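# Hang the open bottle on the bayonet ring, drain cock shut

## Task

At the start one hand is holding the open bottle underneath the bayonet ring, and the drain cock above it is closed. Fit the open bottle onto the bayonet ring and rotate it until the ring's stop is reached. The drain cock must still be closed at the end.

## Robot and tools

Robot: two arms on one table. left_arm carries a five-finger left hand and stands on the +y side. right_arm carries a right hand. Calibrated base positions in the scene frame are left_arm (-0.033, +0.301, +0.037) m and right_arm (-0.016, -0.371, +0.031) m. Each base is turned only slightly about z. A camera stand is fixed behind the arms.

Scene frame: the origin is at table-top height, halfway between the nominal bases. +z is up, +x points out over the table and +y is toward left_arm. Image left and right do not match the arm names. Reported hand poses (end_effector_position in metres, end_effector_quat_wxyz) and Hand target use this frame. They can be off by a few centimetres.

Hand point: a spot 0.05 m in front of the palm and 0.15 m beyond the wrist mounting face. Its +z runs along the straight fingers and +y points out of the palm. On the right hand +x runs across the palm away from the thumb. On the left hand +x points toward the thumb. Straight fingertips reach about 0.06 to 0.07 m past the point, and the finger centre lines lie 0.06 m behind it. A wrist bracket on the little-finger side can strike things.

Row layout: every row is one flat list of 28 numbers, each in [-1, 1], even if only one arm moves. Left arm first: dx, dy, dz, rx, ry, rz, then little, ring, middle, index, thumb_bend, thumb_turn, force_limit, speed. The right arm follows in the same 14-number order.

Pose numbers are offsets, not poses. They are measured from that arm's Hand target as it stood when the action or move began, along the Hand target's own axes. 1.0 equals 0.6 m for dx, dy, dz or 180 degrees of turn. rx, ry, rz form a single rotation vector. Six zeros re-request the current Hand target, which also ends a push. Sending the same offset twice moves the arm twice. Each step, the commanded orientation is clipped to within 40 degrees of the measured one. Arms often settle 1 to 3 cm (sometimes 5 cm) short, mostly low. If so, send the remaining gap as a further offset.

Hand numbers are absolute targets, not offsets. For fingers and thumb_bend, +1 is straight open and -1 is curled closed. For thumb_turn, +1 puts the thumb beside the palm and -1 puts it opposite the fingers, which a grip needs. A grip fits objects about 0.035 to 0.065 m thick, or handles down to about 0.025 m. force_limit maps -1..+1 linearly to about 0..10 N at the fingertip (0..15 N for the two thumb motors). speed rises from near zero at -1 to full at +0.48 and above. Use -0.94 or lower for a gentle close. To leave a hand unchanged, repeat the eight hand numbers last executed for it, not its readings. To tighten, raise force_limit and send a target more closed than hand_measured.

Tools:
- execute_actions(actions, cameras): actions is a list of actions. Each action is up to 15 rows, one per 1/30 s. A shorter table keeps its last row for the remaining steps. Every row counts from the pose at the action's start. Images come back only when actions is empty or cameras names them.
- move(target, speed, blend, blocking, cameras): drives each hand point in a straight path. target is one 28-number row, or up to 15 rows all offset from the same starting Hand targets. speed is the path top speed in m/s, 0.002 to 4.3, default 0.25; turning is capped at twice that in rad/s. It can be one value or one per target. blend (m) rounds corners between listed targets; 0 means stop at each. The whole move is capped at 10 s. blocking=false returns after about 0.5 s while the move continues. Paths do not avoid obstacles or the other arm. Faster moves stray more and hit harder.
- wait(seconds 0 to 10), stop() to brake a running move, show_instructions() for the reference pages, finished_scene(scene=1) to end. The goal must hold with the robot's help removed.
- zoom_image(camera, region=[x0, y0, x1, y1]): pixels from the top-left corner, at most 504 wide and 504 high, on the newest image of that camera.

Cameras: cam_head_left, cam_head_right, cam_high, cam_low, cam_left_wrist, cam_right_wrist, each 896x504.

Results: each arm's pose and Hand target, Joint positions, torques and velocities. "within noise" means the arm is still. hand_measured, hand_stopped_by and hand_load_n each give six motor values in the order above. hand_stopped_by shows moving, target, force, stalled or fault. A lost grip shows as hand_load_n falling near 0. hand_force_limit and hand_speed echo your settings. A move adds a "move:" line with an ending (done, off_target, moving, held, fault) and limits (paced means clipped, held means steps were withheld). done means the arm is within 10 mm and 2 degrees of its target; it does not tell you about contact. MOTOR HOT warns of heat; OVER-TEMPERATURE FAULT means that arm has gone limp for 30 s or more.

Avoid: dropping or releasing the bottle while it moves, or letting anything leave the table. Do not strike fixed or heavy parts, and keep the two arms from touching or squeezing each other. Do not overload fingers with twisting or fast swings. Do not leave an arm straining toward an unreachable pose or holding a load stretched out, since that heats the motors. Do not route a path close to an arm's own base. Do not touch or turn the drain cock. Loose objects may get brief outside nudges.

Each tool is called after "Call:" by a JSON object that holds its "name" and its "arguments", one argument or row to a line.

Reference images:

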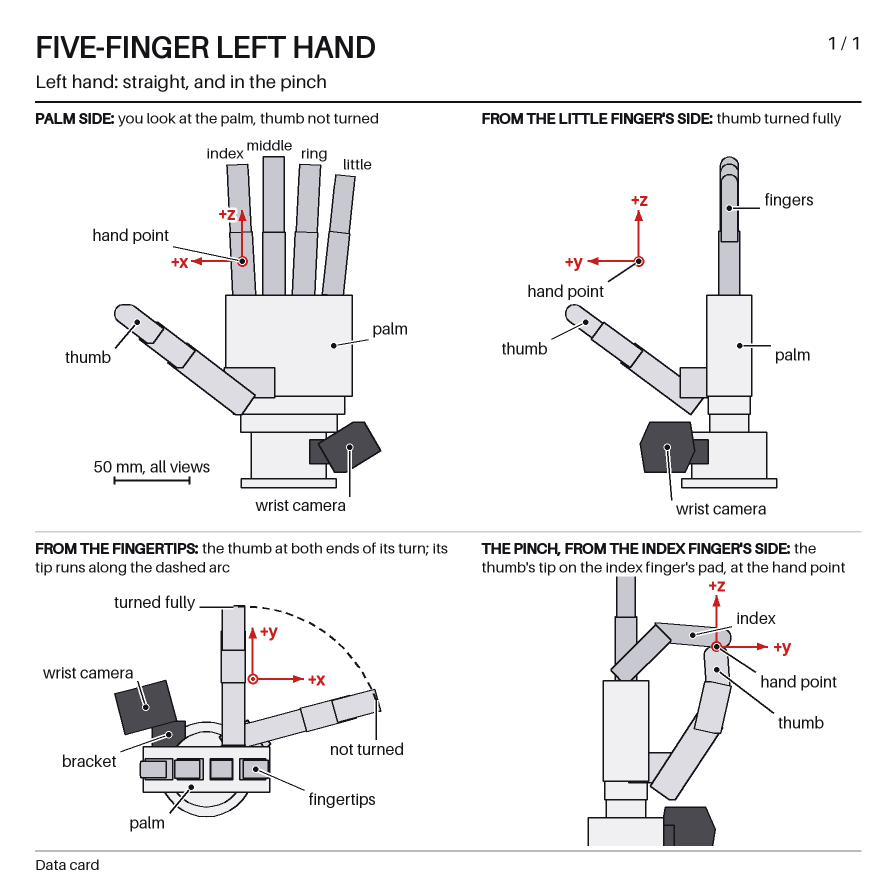

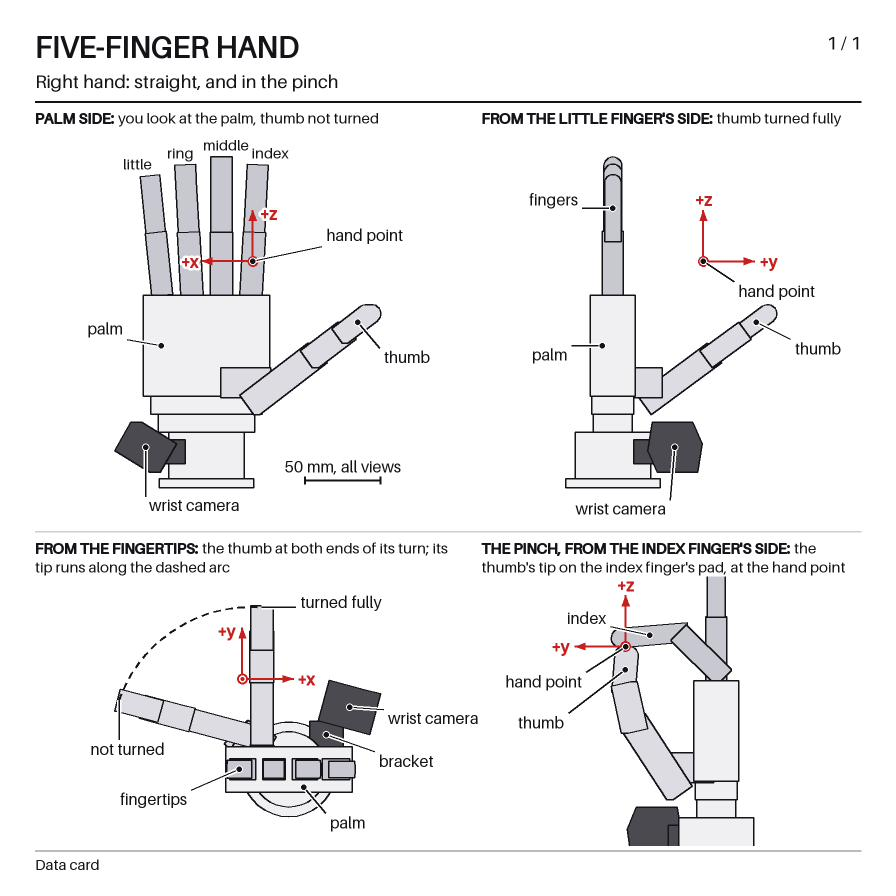

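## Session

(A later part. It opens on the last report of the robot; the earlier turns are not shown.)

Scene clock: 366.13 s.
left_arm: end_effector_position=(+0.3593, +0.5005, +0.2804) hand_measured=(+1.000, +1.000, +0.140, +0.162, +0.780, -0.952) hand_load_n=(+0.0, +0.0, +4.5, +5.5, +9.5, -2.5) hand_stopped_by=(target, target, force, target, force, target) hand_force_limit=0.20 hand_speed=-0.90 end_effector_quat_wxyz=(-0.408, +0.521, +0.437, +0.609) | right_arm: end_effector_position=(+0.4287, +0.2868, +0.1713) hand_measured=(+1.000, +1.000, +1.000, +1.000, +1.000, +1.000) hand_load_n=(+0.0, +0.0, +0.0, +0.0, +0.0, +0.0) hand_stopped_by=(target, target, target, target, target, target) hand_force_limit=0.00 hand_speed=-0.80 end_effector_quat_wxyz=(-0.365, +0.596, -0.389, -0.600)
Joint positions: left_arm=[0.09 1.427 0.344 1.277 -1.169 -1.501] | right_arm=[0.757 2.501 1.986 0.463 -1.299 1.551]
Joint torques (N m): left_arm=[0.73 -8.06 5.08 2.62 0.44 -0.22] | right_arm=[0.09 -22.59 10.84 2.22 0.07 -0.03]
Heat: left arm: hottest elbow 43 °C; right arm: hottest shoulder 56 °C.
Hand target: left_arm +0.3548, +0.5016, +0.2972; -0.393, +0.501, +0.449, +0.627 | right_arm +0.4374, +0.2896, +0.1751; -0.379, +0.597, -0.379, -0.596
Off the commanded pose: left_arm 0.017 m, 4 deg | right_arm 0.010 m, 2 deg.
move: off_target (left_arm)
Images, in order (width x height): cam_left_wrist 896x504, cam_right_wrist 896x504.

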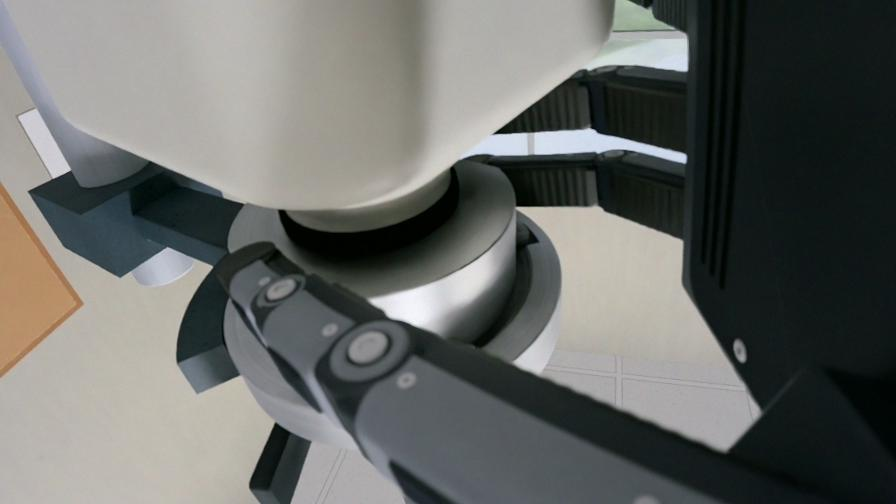

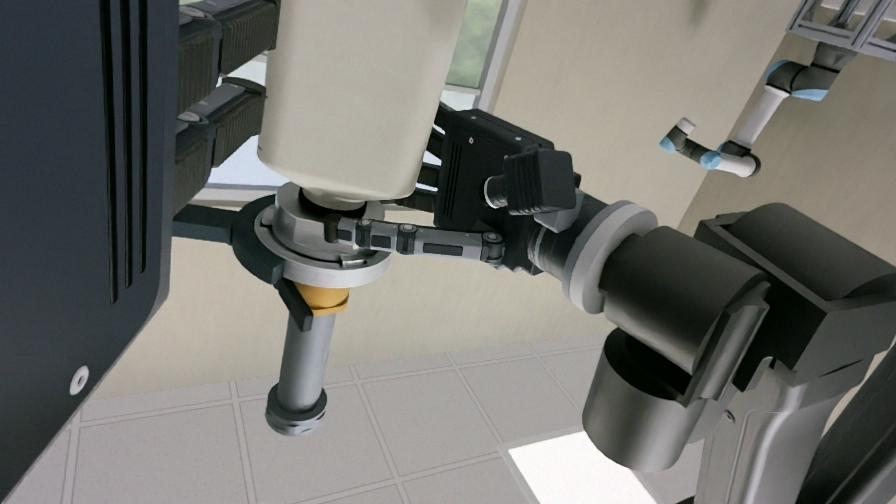

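Call:
{"name": "move", "arguments": {
  "target": [0.0065,0.0015,0.0006,0,0,0,1.0,1.0,0.140,0.160,0.774,-0.952,0.20,-0.90,0,0,0,0,0,0,1.0,1.0,1.0,1.0,1.0,1.0,0.0,-0.80],
  "speed": 0.05,
  "cameras": ["cam_left_wrist","cam_right_wrist"]
}}

Call:
{"name": "zoom_image", "arguments": {
  "camera": "cam_right_wrist",
  "region": [240, 180, 400, 290]
}}

Call:
{"name": "zoom_image", "arguments": {
  "camera": "cam_left_wrist",
  "region": [490, 200, 560, 270]
}}

Scene clock: 371.10 s.
left_arm: end_effector_position=(+0.3577, +0.5009, +0.2853) hand_measured=(+1.000, +1.000, +0.140, +0.162, +0.780, -0.952) hand_load_n=(+0.0, +0.0, +4.5, +5.5, +9.5, -2.5) hand_stopped_by=(target, target, force, target, force, target) hand_force_limit=0.20 hand_speed=-0.90 end_effector_quat_wxyz=(-0.408, +0.519, +0.437, +0.611) | right_arm: end_effector_position=(+0.4287, +0.2868, +0.1713) hand_measured=(+1.000, +1.000, +1.000, +1.000, +1.000, +1.000) hand_load_n=(+0.0, -0.5, +0.0, +0.0, +0.0, +0.0) hand_stopped_by=(target, target, target, target, target, target) hand_force_limit=0.00 hand_speed=-0.80 end_effector_quat_wxyz=(-0.365, +0.596, -0.389, -0.600)
Joint positions: left_arm=[0.092 1.411 0.343 1.274 -1.167 -1.492] | right_arm=[0.757 2.501 1.986 0.463 -1.299 1.551]
Joint torques (N m): left_arm=[0.56 -7.94 5.48 1.95 0.37 -0.29] | right_arm=[0.03 -22.53 10.81 2.22 0.08 -0.04]
Heat: left arm: hottest elbow 42 °C; right arm: hottest shoulder 56 °C.
Hand target: left_arm +0.3550, +0.5015, +0.3012; -0.393, +0.501, +0.449, +0.627 | right_arm +0.4374, +0.2896, +0.1751; -0.379, +0.597, -0.379, -0.596
Off the commanded pose: left_arm 0.016 m, 4 deg | right_arm 0.010 m, 2 deg.
move: off_target (left_arm)
Images, in order (width x height): cam_left_wrist 896x504, cam_right_wrist 896x504.

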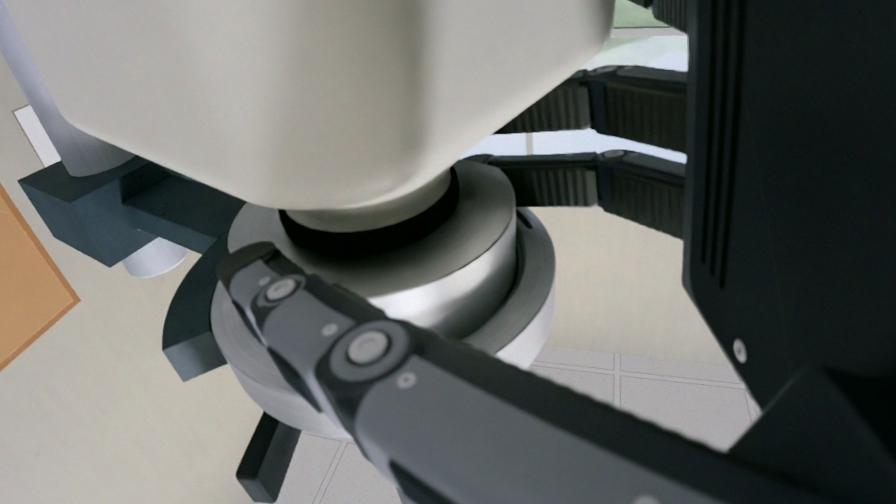

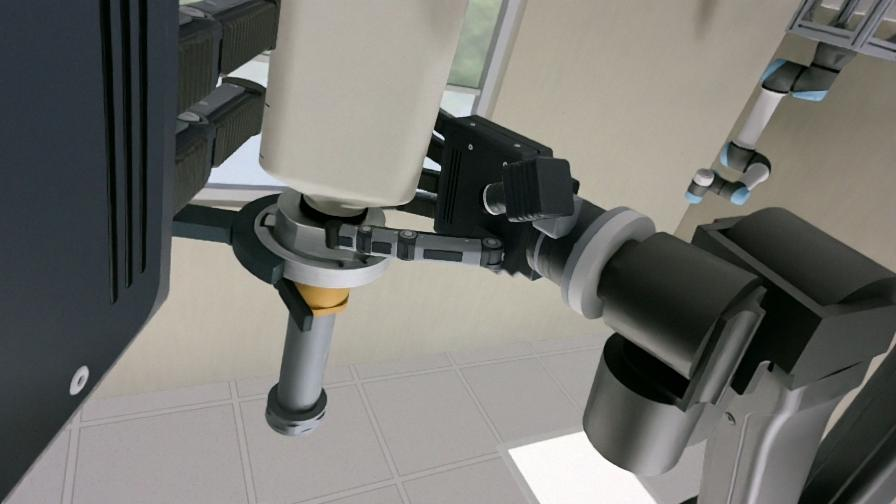

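Scaled by 3.150 from the camera's 896x504 image, which has a finer 1280x720 frame.

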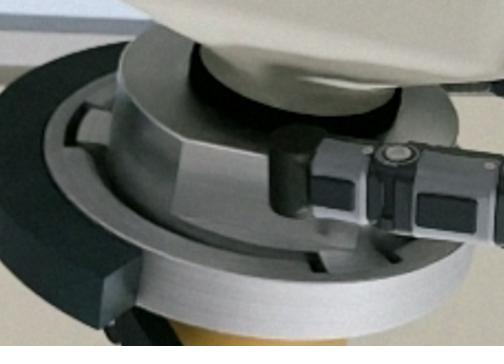

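Scaled by 7.200 from the camera's 896x504 image, which has a finer 1280x720 frame.

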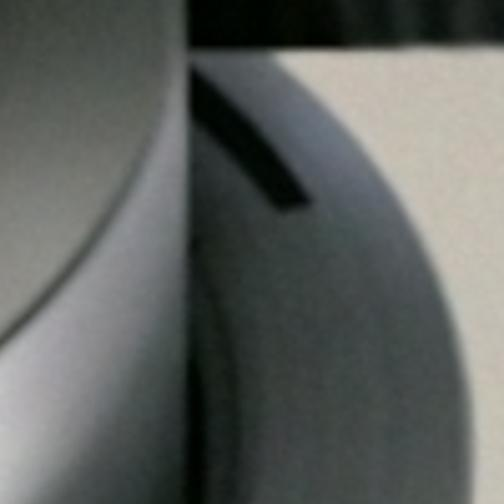

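Call:
{"name": "move", "arguments": {
  "target": [0.0062,0.0026,0.0011,0,0,0,1.0,1.0,0.140,0.160,0.774,-0.952,0.20,-0.90,0,0,0,0,0,0,1.0,1.0,1.0,1.0,1.0,1.0,0.0,-0.80],
  "speed": 0.05,
  "cameras": ["cam_left_wrist","cam_right_wrist"]
}}

Call:
{"name": "zoom_image", "arguments": {
  "camera": "cam_right_wrist",
  "region": [240, 180, 400, 290]
}}

Call:
{"name": "zoom_image", "arguments": {
  "camera": "cam_left_wrist",
  "region": [490, 200, 560, 270]
}}

Scene clock: 380.03 s.
left_arm: end_effector_position=(+0.3576, +0.5008, +0.2859) hand_measured=(+1.000, +1.000, +0.140, +0.162, +0.780, -0.952) hand_load_n=(+0.0, +0.0, +5.0, +5.5, +9.0, -2.5) hand_stopped_by=(target, target, force, target, force, target) hand_force_limit=0.20 hand_speed=-0.90 end_effector_quat_wxyz=(-0.410, +0.521, +0.435, +0.609) | right_arm: end_effector_position=(+0.4287, +0.2868, +0.1713) hand_measured=(+1.000, +1.000, +1.000, +1.000, +1.000, +1.000) hand_load_n=(+0.0, +0.0, +0.0, +0.0, +0.0, +0.0) hand_stopped_by=(target, target, target, target, target, target) hand_force_limit=0.00 hand_speed=-0.80 end_effector_quat_wxyz=(-0.365, +0.596, -0.389, -0.600)
Joint positions: left_arm=[0.092 1.4 0.343 1.254 -1.167 -1.492] | right_arm=[0.757 2.501 1.986 0.463 -1.299 1.551]
Joint torques (N m): left_arm=[0.56 -8.18 5.9 1.94 0.36 -0.29] | right_arm=[-0.15 -22.89 10.84 2.28 0.09 -0.04]
Heat: left arm: hottest elbow 42 °C; right arm: hottest shoulder 56 °C.
Hand target: left_arm +0.3560, +0.5015, +0.3052; -0.393, +0.501, +0.449, +0.627 | right_arm +0.4374, +0.2896, +0.1751; -0.379, +0.597, -0.379, -0.596
Off the commanded pose: left_arm 0.019 m, 4 deg | right_arm 0.010 m, 2 deg.
move: off_target (left_arm)
Images, in order (width x height): cam_left_wrist 896x504, cam_right_wrist 896x504.

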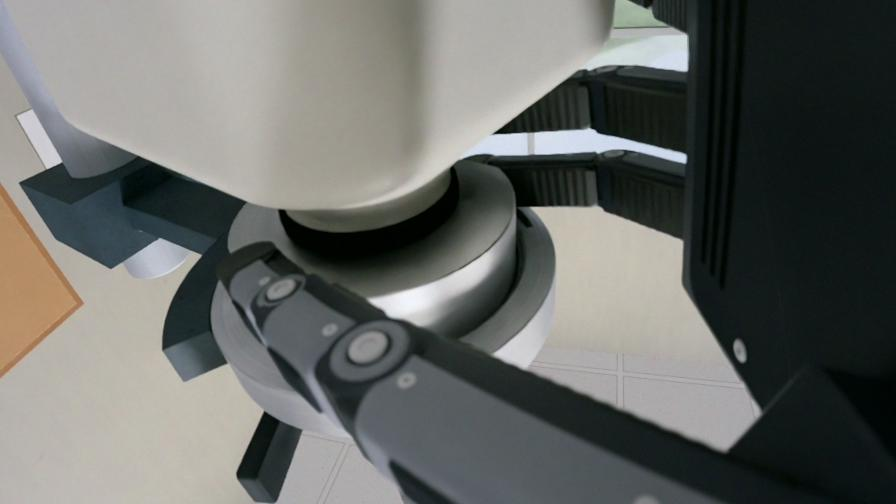

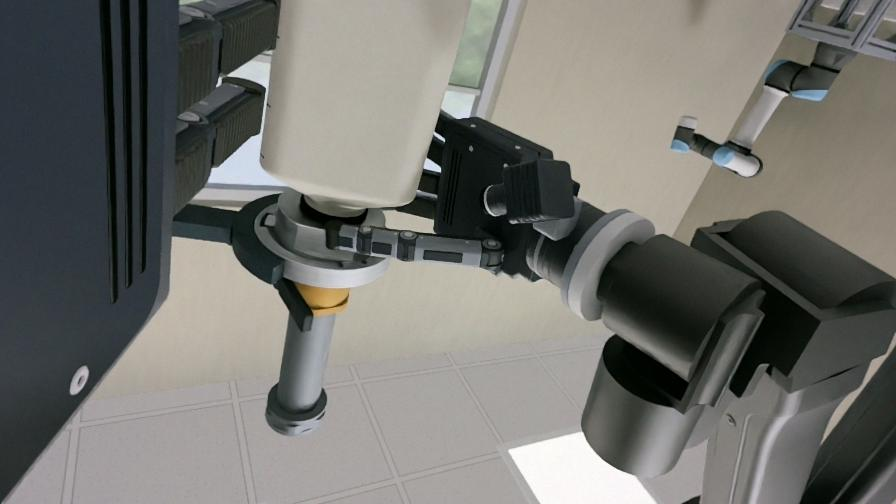

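Scaled by 3.150 from the camera's 896x504 image, which has a finer 1280x720 frame.

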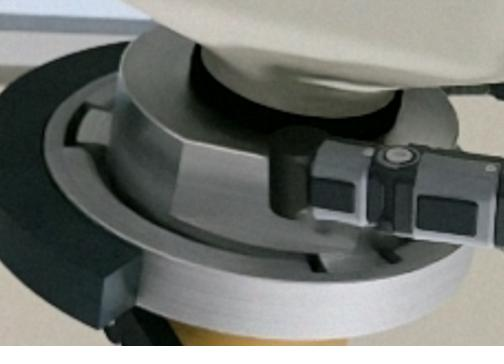

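Scaled by 7.200 from the camera's 896x504 image, which has a finer 1280x720 frame.

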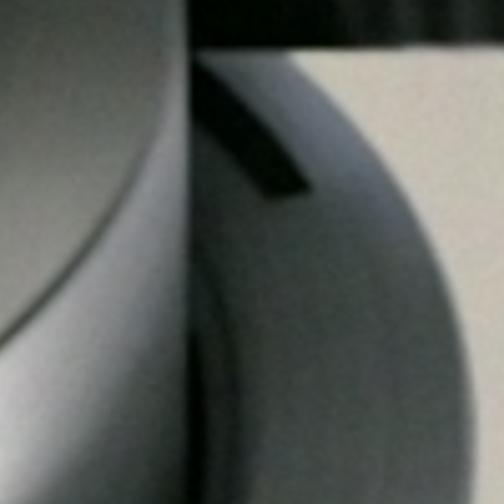

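Call:
{"name": "move", "arguments": {
  "target": [0.0082,0.0014,0.0008,0,0,0,1.0,1.0,0.140,0.160,0.774,-0.952,0.20,-0.90,0,0,0,0,0,0,1.0,1.0,1.0,1.0,1.0,1.0,0.0,-0.80],
  "speed": 0.05,
  "cameras": ["cam_left_wrist","cam_right_wrist"]
}}

Call:
{"name": "zoom_image", "arguments": {
  "camera": "cam_right_wrist",
  "region": [240, 180, 400, 290]
}}

Scene clock: 396.00 s.
left_arm: end_effector_position=(+0.3575, +0.5008, +0.2866) hand_measured=(+1.000, +1.000, +0.140, +0.162, +0.780, -0.952) hand_load_n=(+0.0, +0.0, +4.5, +5.5, +9.5, -2.0) hand_stopped_by=(target, target, force, target, force, target) hand_force_limit=0.20 hand_speed=-0.90 end_effector_quat_wxyz=(-0.412, +0.525, +0.433, +0.605) | right_arm: end_effector_position=(+0.4287, +0.2868, +0.1713) hand_measured=(+1.000, +1.000, +1.000, +1.000, +1.000, +1.000) hand_load_n=(+0.0, +0.0, +0.0, +0.0, +0.0, +0.0) hand_stopped_by=(target, target, target, target, target, target) hand_force_limit=0.00 hand_speed=-0.80 end_effector_quat_wxyz=(-0.365, +0.596, -0.389, -0.600)
Joint positions: left_arm=[0.092 1.384 0.343 1.226 -1.167 -1.492] | right_arm=[0.757 2.501 1.986 0.463 -1.299 1.551]
Joint torques (N m): left_arm=[0.56 -8.47 6.27 2.1 0.36 -0.29] | right_arm=[0.21 -22.77 10.95 2.21 0.08 -0.05]
Heat: left arm: hottest elbow 41 °C; right arm: hottest shoulder 56 °C.
Hand target: left_arm +0.3560, +0.5015, +0.3103; -0.393, +0.501, +0.449, +0.627 | right_arm +0.4374, +0.2896, +0.1751; -0.379, +0.597, -0.379, -0.596
Off the commanded pose: left_arm 0.024 m, 5 deg | right_arm 0.010 m, 2 deg.
move: off_target (left_arm)
Images, in order (width x height): cam_left_wrist 896x504, cam_right_wrist 896x504.

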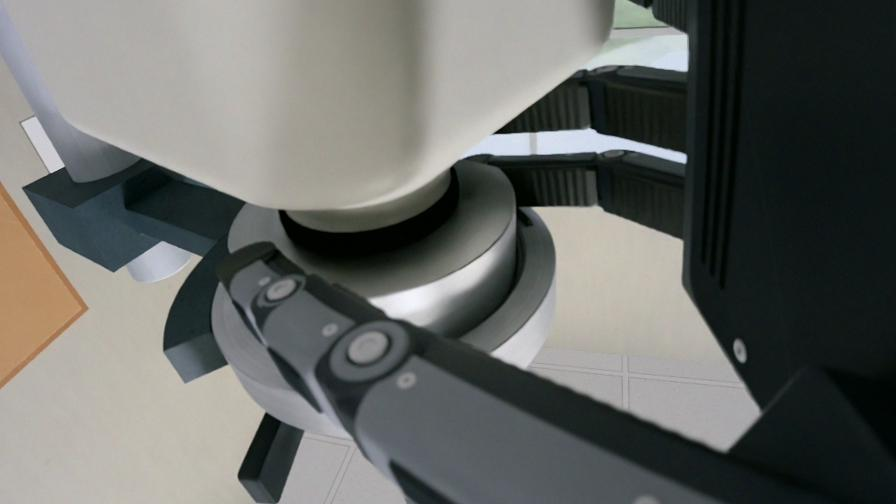

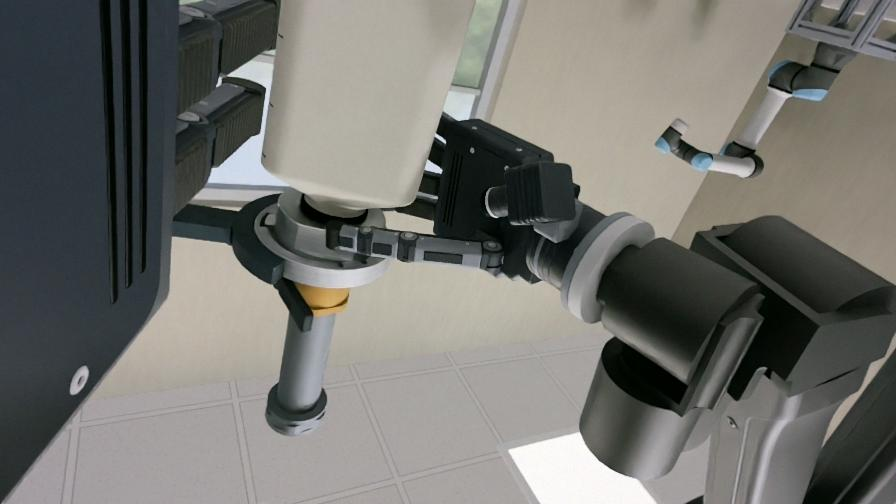

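Scaled by 3.150 from the camera's 896x504 image, which has a finer 1280x720 frame.

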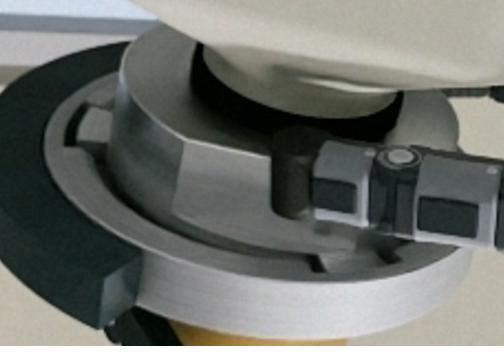

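Call:
{"name": "zoom_image", "arguments": {
  "camera": "cam_right_wrist",
  "region": [250, 195, 310, 245]
}}

Call:
{"name": "zoom_image", "arguments": {
  "camera": "cam_right_wrist",
  "region": [325, 235, 385, 285]
}}

Scaled by 8.400 from the camera's 896x504 image, which has a finer 1280x720 frame.

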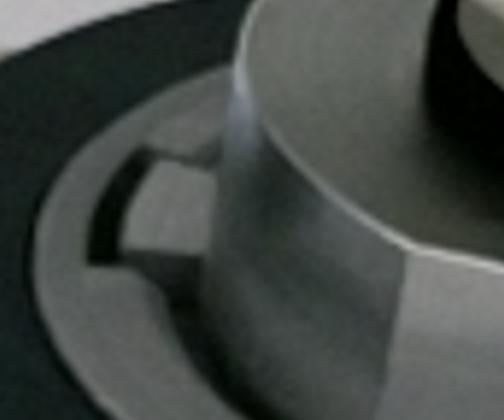

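Scaled by 8.400 from the camera's 896x504 image, which has a finer 1280x720 frame.

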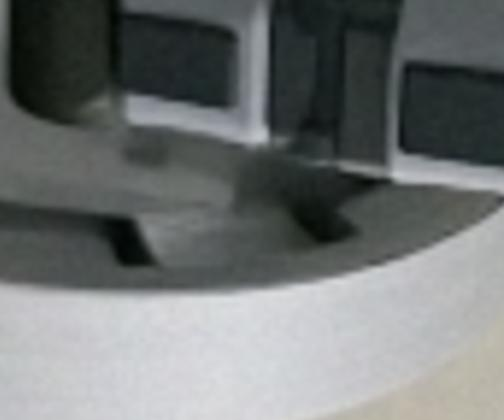

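Call:
{"name": "zoom_image", "arguments": {
  "camera": "cam_right_wrist",
  "region": [370, 90, 500, 290]
}}

Call:
{"name": "zoom_image", "arguments": {
  "camera": "cam_left_wrist",
  "region": [450, 40, 710, 300]
}}

Scaled by 2.520 from the camera's 896x504 image, which has a finer 1280x720 frame.

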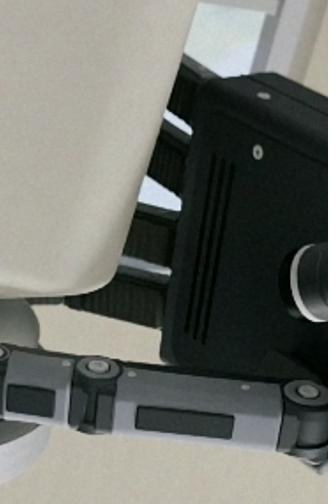

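Scaled by 1.938 from the camera's 896x504 image, which has a finer 1280x720 frame.

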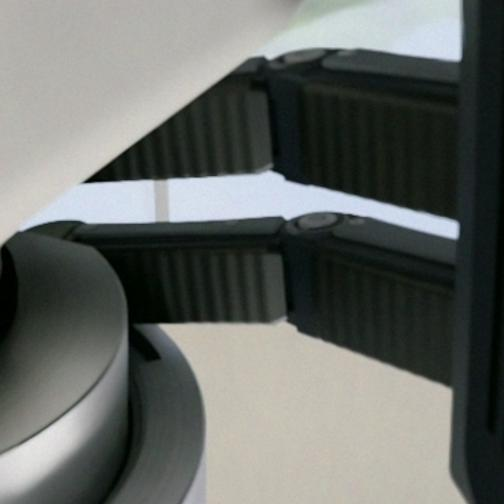

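Call:
{"name": "move", "arguments": {
  "target": [-0.0065,-0.0011,-0.0006,0,0,0,1.0,1.0,0.02,0.160,0.774,-0.952,0.80,-0.94,0,0,0,0,0,0,1.0,1.0,1.0,1.0,1.0,1.0,0.0,-0.80],
  "speed": 0.05,
  "cameras": ["cam_left_wrist","cam_right_wrist"]
}}

Scene clock: 477.80 s.
left_arm: end_effector_position=(+0.3574, +0.5010, +0.2866) hand_measured=(+1.000, +1.000, +0.122, +0.162, +0.780, -0.952) hand_load_n=(+0.0, +0.0, +9.0, +3.5, +11.0, +0.5) hand_stopped_by=(target, target, force, target, force, target) hand_force_limit=0.80 hand_speed=-0.94 end_effector_quat_wxyz=(-0.412, +0.525, +0.433, +0.605) | right_arm: end_effector_position=(+0.4287, +0.2868, +0.1713) hand_measured=(+1.000, +1.000, +1.000, +1.000, +1.000, +1.000) hand_load_n=(+0.0, +0.0, +0.0, +0.5, +0.0, +0.0) hand_stopped_by=(target, target, target, target, target, target) hand_force_limit=0.00 hand_speed=-0.80 end_effector_quat_wxyz=(-0.365, +0.596, -0.389, -0.600)
Joint positions: left_arm=[0.092 1.384 0.343 1.226 -1.167 -1.492] | right_arm=[0.757 2.501 1.986 0.463 -1.299 1.551]
Joint torques (N m): left_arm=[0.5 -7.36 6.08 2.8 0.36 -0.31] | right_arm=[0.21 -22.53 10.88 2.28 0.07 -0.03]
Heat: left arm: hottest elbow 41 °C; right arm: hottest shoulder 57 °C.
Hand target: left_arm +0.3560, +0.5015, +0.3063; -0.393, +0.501, +0.449, +0.627 | right_arm +0.4374, +0.2896, +0.1751; -0.379, +0.597, -0.379, -0.596
Off the commanded pose: left_arm 0.020 m, 5 deg | right_arm 0.010 m, 2 deg.
move: off_target (left_arm)
Images, in order (width x height): cam_left_wrist 896x504, cam_right_wrist 896x504.

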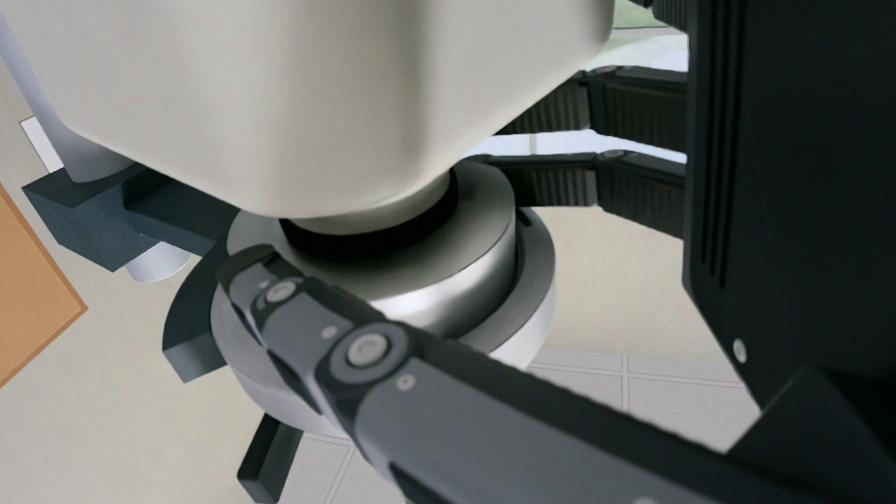

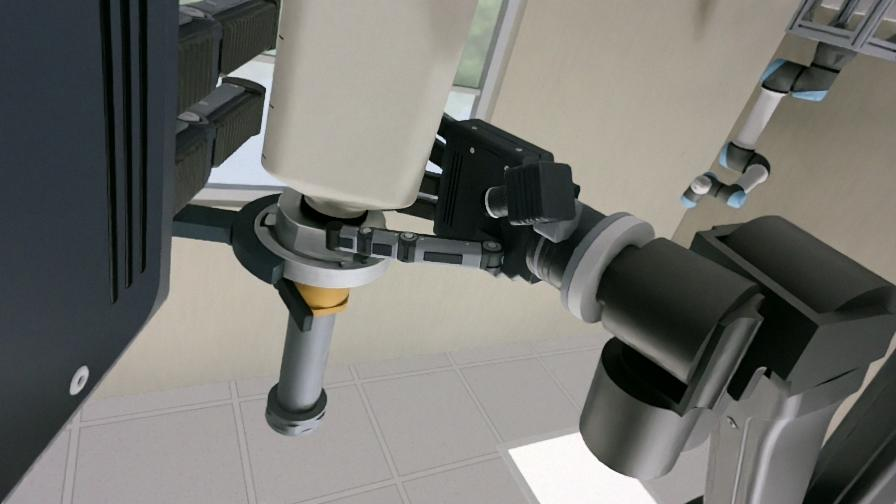

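Call:
{"name": "move", "arguments": {
  "target": [0,0,0,0,0,0,1.0,1.0,0.02,0.4,0.774,-0.952,0.80,-0.85,0,0,0,0,0,0,1.0,1.0,1.0,1.0,1.0,1.0,0.0,-0.80],
  "speed": 0.05,
  "cameras": ["cam_left_wrist","cam_right_wrist"]
}}

Scene clock: 482.23 s.
left_arm: end_effector_position=(+0.3579, +0.5005, +0.2863) hand_measured=(+1.000, +1.000, +0.120, +0.400, +0.778, -0.952) hand_load_n=(+0.0, +0.0, +1.5, +0.0, +1.0, -0.5) hand_stopped_by=(target, target, force, target, force, target) hand_force_limit=0.80 hand_speed=-0.85 end_effector_quat_wxyz=(-0.412, +0.526, +0.432, +0.606) | right_arm: end_effector_position=(+0.4287, +0.2868, +0.1713) hand_measured=(+1.000, +1.000, +1.000, +1.000, +1.000, +1.000) hand_load_n=(+0.0, +0.0, +0.0, +0.0, +0.0, +0.0) hand_stopped_by=(target, target, target, target, target, target) hand_force_limit=0.00 hand_speed=-0.80 end_effector_quat_wxyz=(-0.365, +0.596, -0.389, -0.600)
Joint positions: left_arm=[0.092 1.384 0.342 1.226 -1.163 -1.491] | right_arm=[0.757 2.501 1.986 0.463 -1.299 1.551]
Joint torques (N m): left_arm=[0.5 -7.3 6.15 2.8 0.2 -0.31] | right_arm=[0.44 -22.59 10.85 2.22 0.07 -0.02]
Heat: left arm: hottest elbow 41 °C; right arm: hottest shoulder 58 °C.
Hand target: left_arm +0.3559, +0.5016, +0.3063; -0.393, +0.501, +0.449, +0.627 | right_arm +0.4374, +0.2896, +0.1751; -0.379, +0.597, -0.379, -0.596
Off the commanded pose: left_arm 0.020 m, 5 deg | right_arm 0.010 m, 2 deg.
move: off_target (left_arm)
Images, in order (width x height): cam_left_wrist 896x504, cam_right_wrist 896x504.

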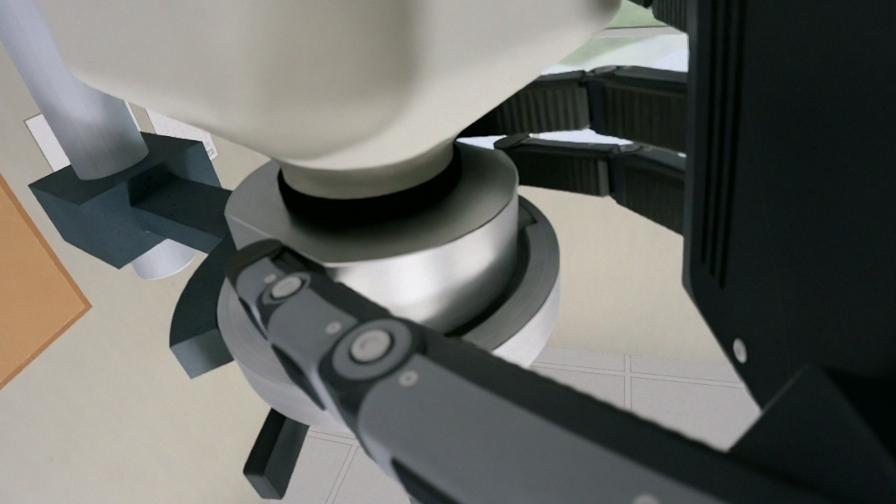

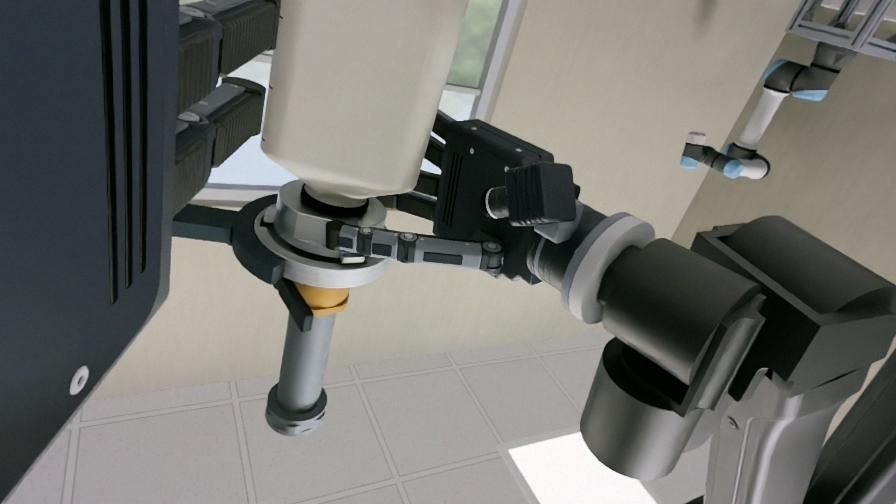

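Call:
{"name": "execute_actions", "arguments": {
  "actions": [
    [[0,0,0,0,0,0,1.0,1.0,-0.1,0.05,0.774,-0.952,0.20,-0.80,0,0,0,0,0,0,1.0,1.0,1.0,1.0,1.0,1.0,0.0,-0.80]]
  ],
  "cameras": ["cam_left_wrist","cam_right_wrist"]
}}

Scene clock: 487.00 s.
left_arm: end_effector_position=(+0.3565, +0.5022, +0.2863) hand_measured=(+1.000, +1.000, +0.088, +0.256, +0.780, -0.952) hand_load_n=(+0.0, +0.0, +5.5, +5.0, +9.5, -1.0) hand_stopped_by=(target, target, force, force, force, target) hand_force_limit=0.20 hand_speed=-0.80 end_effector_quat_wxyz=(-0.413, +0.525, +0.434, +0.604) | right_arm: end_effector_position=(+0.4287, +0.2868, +0.1713) hand_measured=(+1.000, +1.000, +1.000, +1.000, +1.000, +1.000) hand_load_n=(+0.0, +0.0, -0.5, +0.0, +0.0, +0.0) hand_stopped_by=(target, target, target, target, target, target) hand_force_limit=0.00 hand_speed=-0.80 end_effector_quat_wxyz=(-0.365, +0.596, -0.389, -0.600)
Joint positions: left_arm=[0.095 1.384 0.342 1.226 -1.168 -1.492] | right_arm=[0.757 2.501 1.986 0.463 -1.299 1.551]
Joint torques (N m): left_arm=[0.32 -7.36 6.12 2.77 0.38 -0.31] | right_arm=[0.44 -22.95 10.91 2.21 0.06 -0.07]
Heat: left arm: hottest elbow 41 °C; right arm: hottest shoulder 58 °C.
Hand target: left_arm +0.3559, +0.5016, +0.3063; -0.393, +0.501, +0.449, +0.627 | right_arm +0.4374, +0.2896, +0.1751; -0.379, +0.597, -0.379, -0.596
Off the commanded pose: left_arm 0.020 m, 5 deg | right_arm 0.010 m, 2 deg.
Images, in order (width x height): cam_left_wrist 896x504, cam_right_wrist 896x504.

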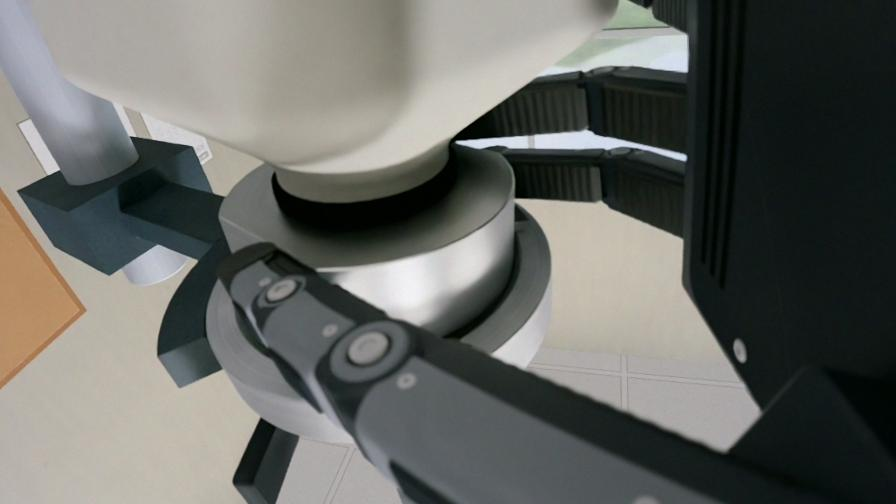

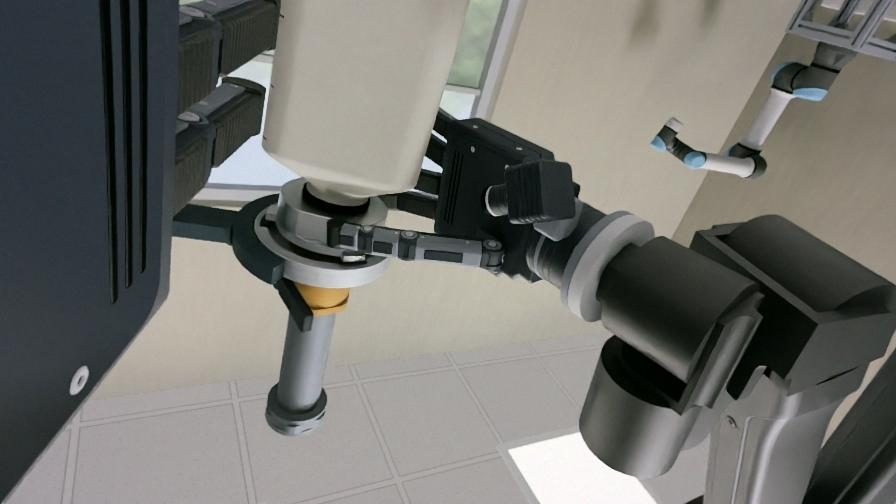

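Call:
{"name": "zoom_image", "arguments": {
  "camera": "cam_right_wrist",
  "region": [240, 160, 410, 290]
}}

Call:
{"name": "zoom_image", "arguments": {
  "camera": "cam_left_wrist",
  "region": [200, 100, 600, 400]
}}

Scaled by 2.965 from the camera's 896x504 image, which has a finer 1280x720 frame.

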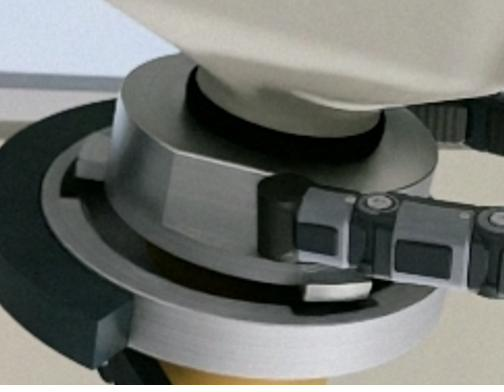

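Scaled by 1.260 from the camera's 896x504 image, which has a finer 1280x720 frame.

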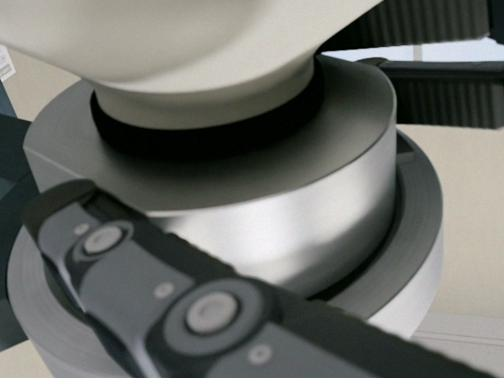

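Call:
{"name": "move", "arguments": {
  "target": [
    [-0.0572,-0.0099,-0.0055,0,0,0,1.0,1.0,-0.1,0.05,0.774,-0.952,0.20,-0.80,0,0,0,0,0,0,1.0,1.0,1.0,1.0,1.0,1.0,0.0,-0.80],
    [-0.0717,-0.0017,-0.1345,0,0,0,1.0,1.0,-0.1,0.05,0.774,-0.952,0.20,-0.80,0,0,0,0,0,0,1.0,1.0,1.0,1.0,1.0,1.0,0.0,-0.80]
  ],
  "speed": 0.08,
  "blend": 0.01,
  "cameras": ["cam_left_wrist","cam_right_wrist","cam_low"]
}}

Scene clock: 580.87 s.
left_arm: end_effector_position=(+0.3433, +0.4274, +0.2497) hand_measured=(+1.000, +1.000, +0.088, +0.256, +0.780, -0.952) hand_load_n=(+0.0, +0.0, +5.5, +5.0, +9.5, -1.5) hand_stopped_by=(target, target, force, force, force, target) hand_force_limit=0.20 hand_speed=-0.80 end_effector_quat_wxyz=(-0.391, +0.530, +0.447, +0.606) | right_arm: end_effector_position=(+0.4287, +0.2868, +0.1713) hand_measured=(+1.000, +1.000, +1.000, +1.000, +1.000, +1.000) hand_load_n=(+0.0, +0.0, +0.5, +0.0, +0.0, -0.5) hand_stopped_by=(target, target, target, target, target, target) hand_force_limit=0.00 hand_speed=-0.80 end_effector_quat_wxyz=(-0.365, +0.596, -0.389, -0.600)
Joint positions: left_arm=[-0.177 1.548 0.29 1.528 -1.423 -1.431] | right_arm=[0.757 2.501 1.986 0.463 -1.299 1.551]
Joint torques (N m): left_arm=[0.09 -6.53 3.44 2.74 0.24 -0.11] | right_arm=[-0.03 -22.65 10.93 2.17 0.09 -0.03]
Heat: left arm: hottest elbow 42 °C; right arm: hottest shoulder 59 °C.
Hand target: left_arm +0.3410, +0.4265, +0.2563; -0.393, +0.501, +0.449, +0.627 | right_arm +0.4374, +0.2896, +0.1751; -0.379, +0.597, -0.379, -0.596
Off the commanded pose: left_arm 0.007 m, 4 deg | right_arm 0.010 m, 2 deg.
joint sent to its limit (left arm) — joint 4 (wrist pitch), upper limit. The joint targets are off in orientation, not in position.
move: off_target (left_arm)
Images, in order (width x height): cam_low 896x504, cam_left_wrist 896x504, cam_right_wrist 896x504.

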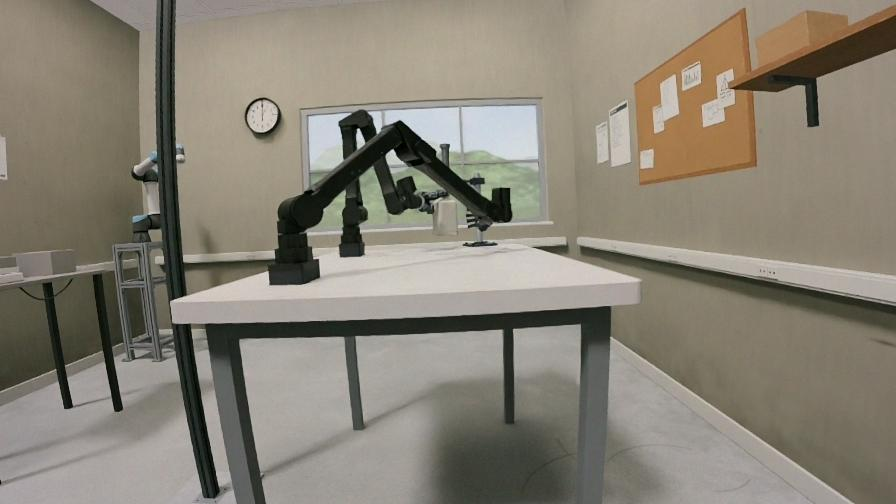

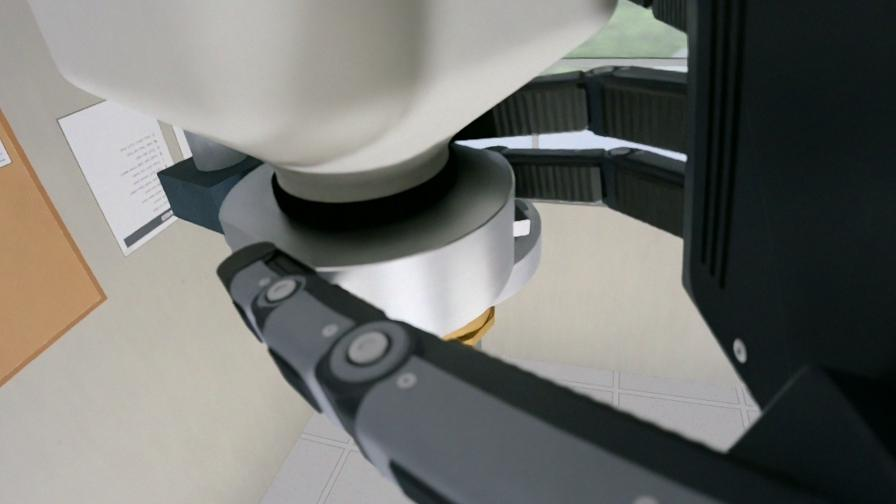

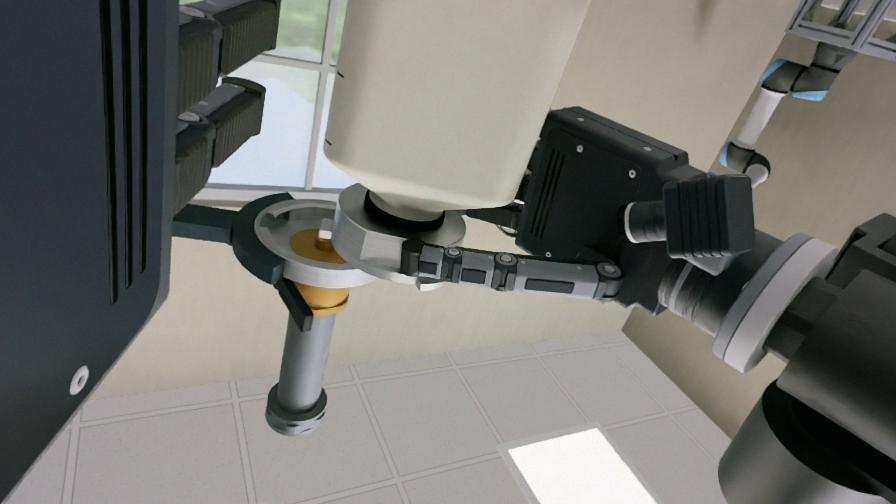

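Call:
{"name": "zoom_image", "arguments": {
  "camera": "cam_right_wrist",
  "region": [230, 180, 350, 300]
}}

Call:
{"name": "zoom_image", "arguments": {
  "camera": "cam_right_wrist",
  "region": [310, 160, 480, 300]
}}

Scaled by 4.200 from the camera's 896x504 image, which has a finer 1280x720 frame.

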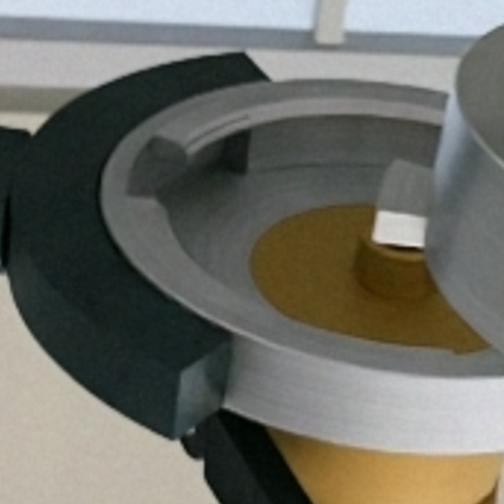

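Scaled by 2.965 from the camera's 896x504 image, which has a finer 1280x720 frame.

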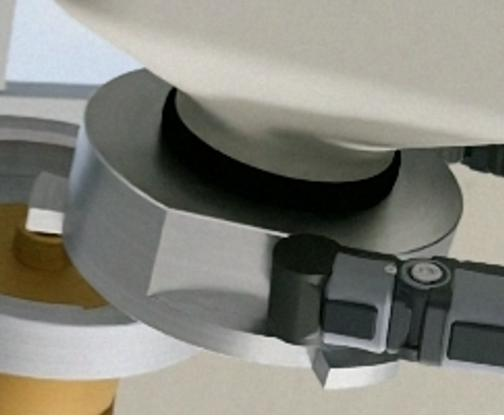

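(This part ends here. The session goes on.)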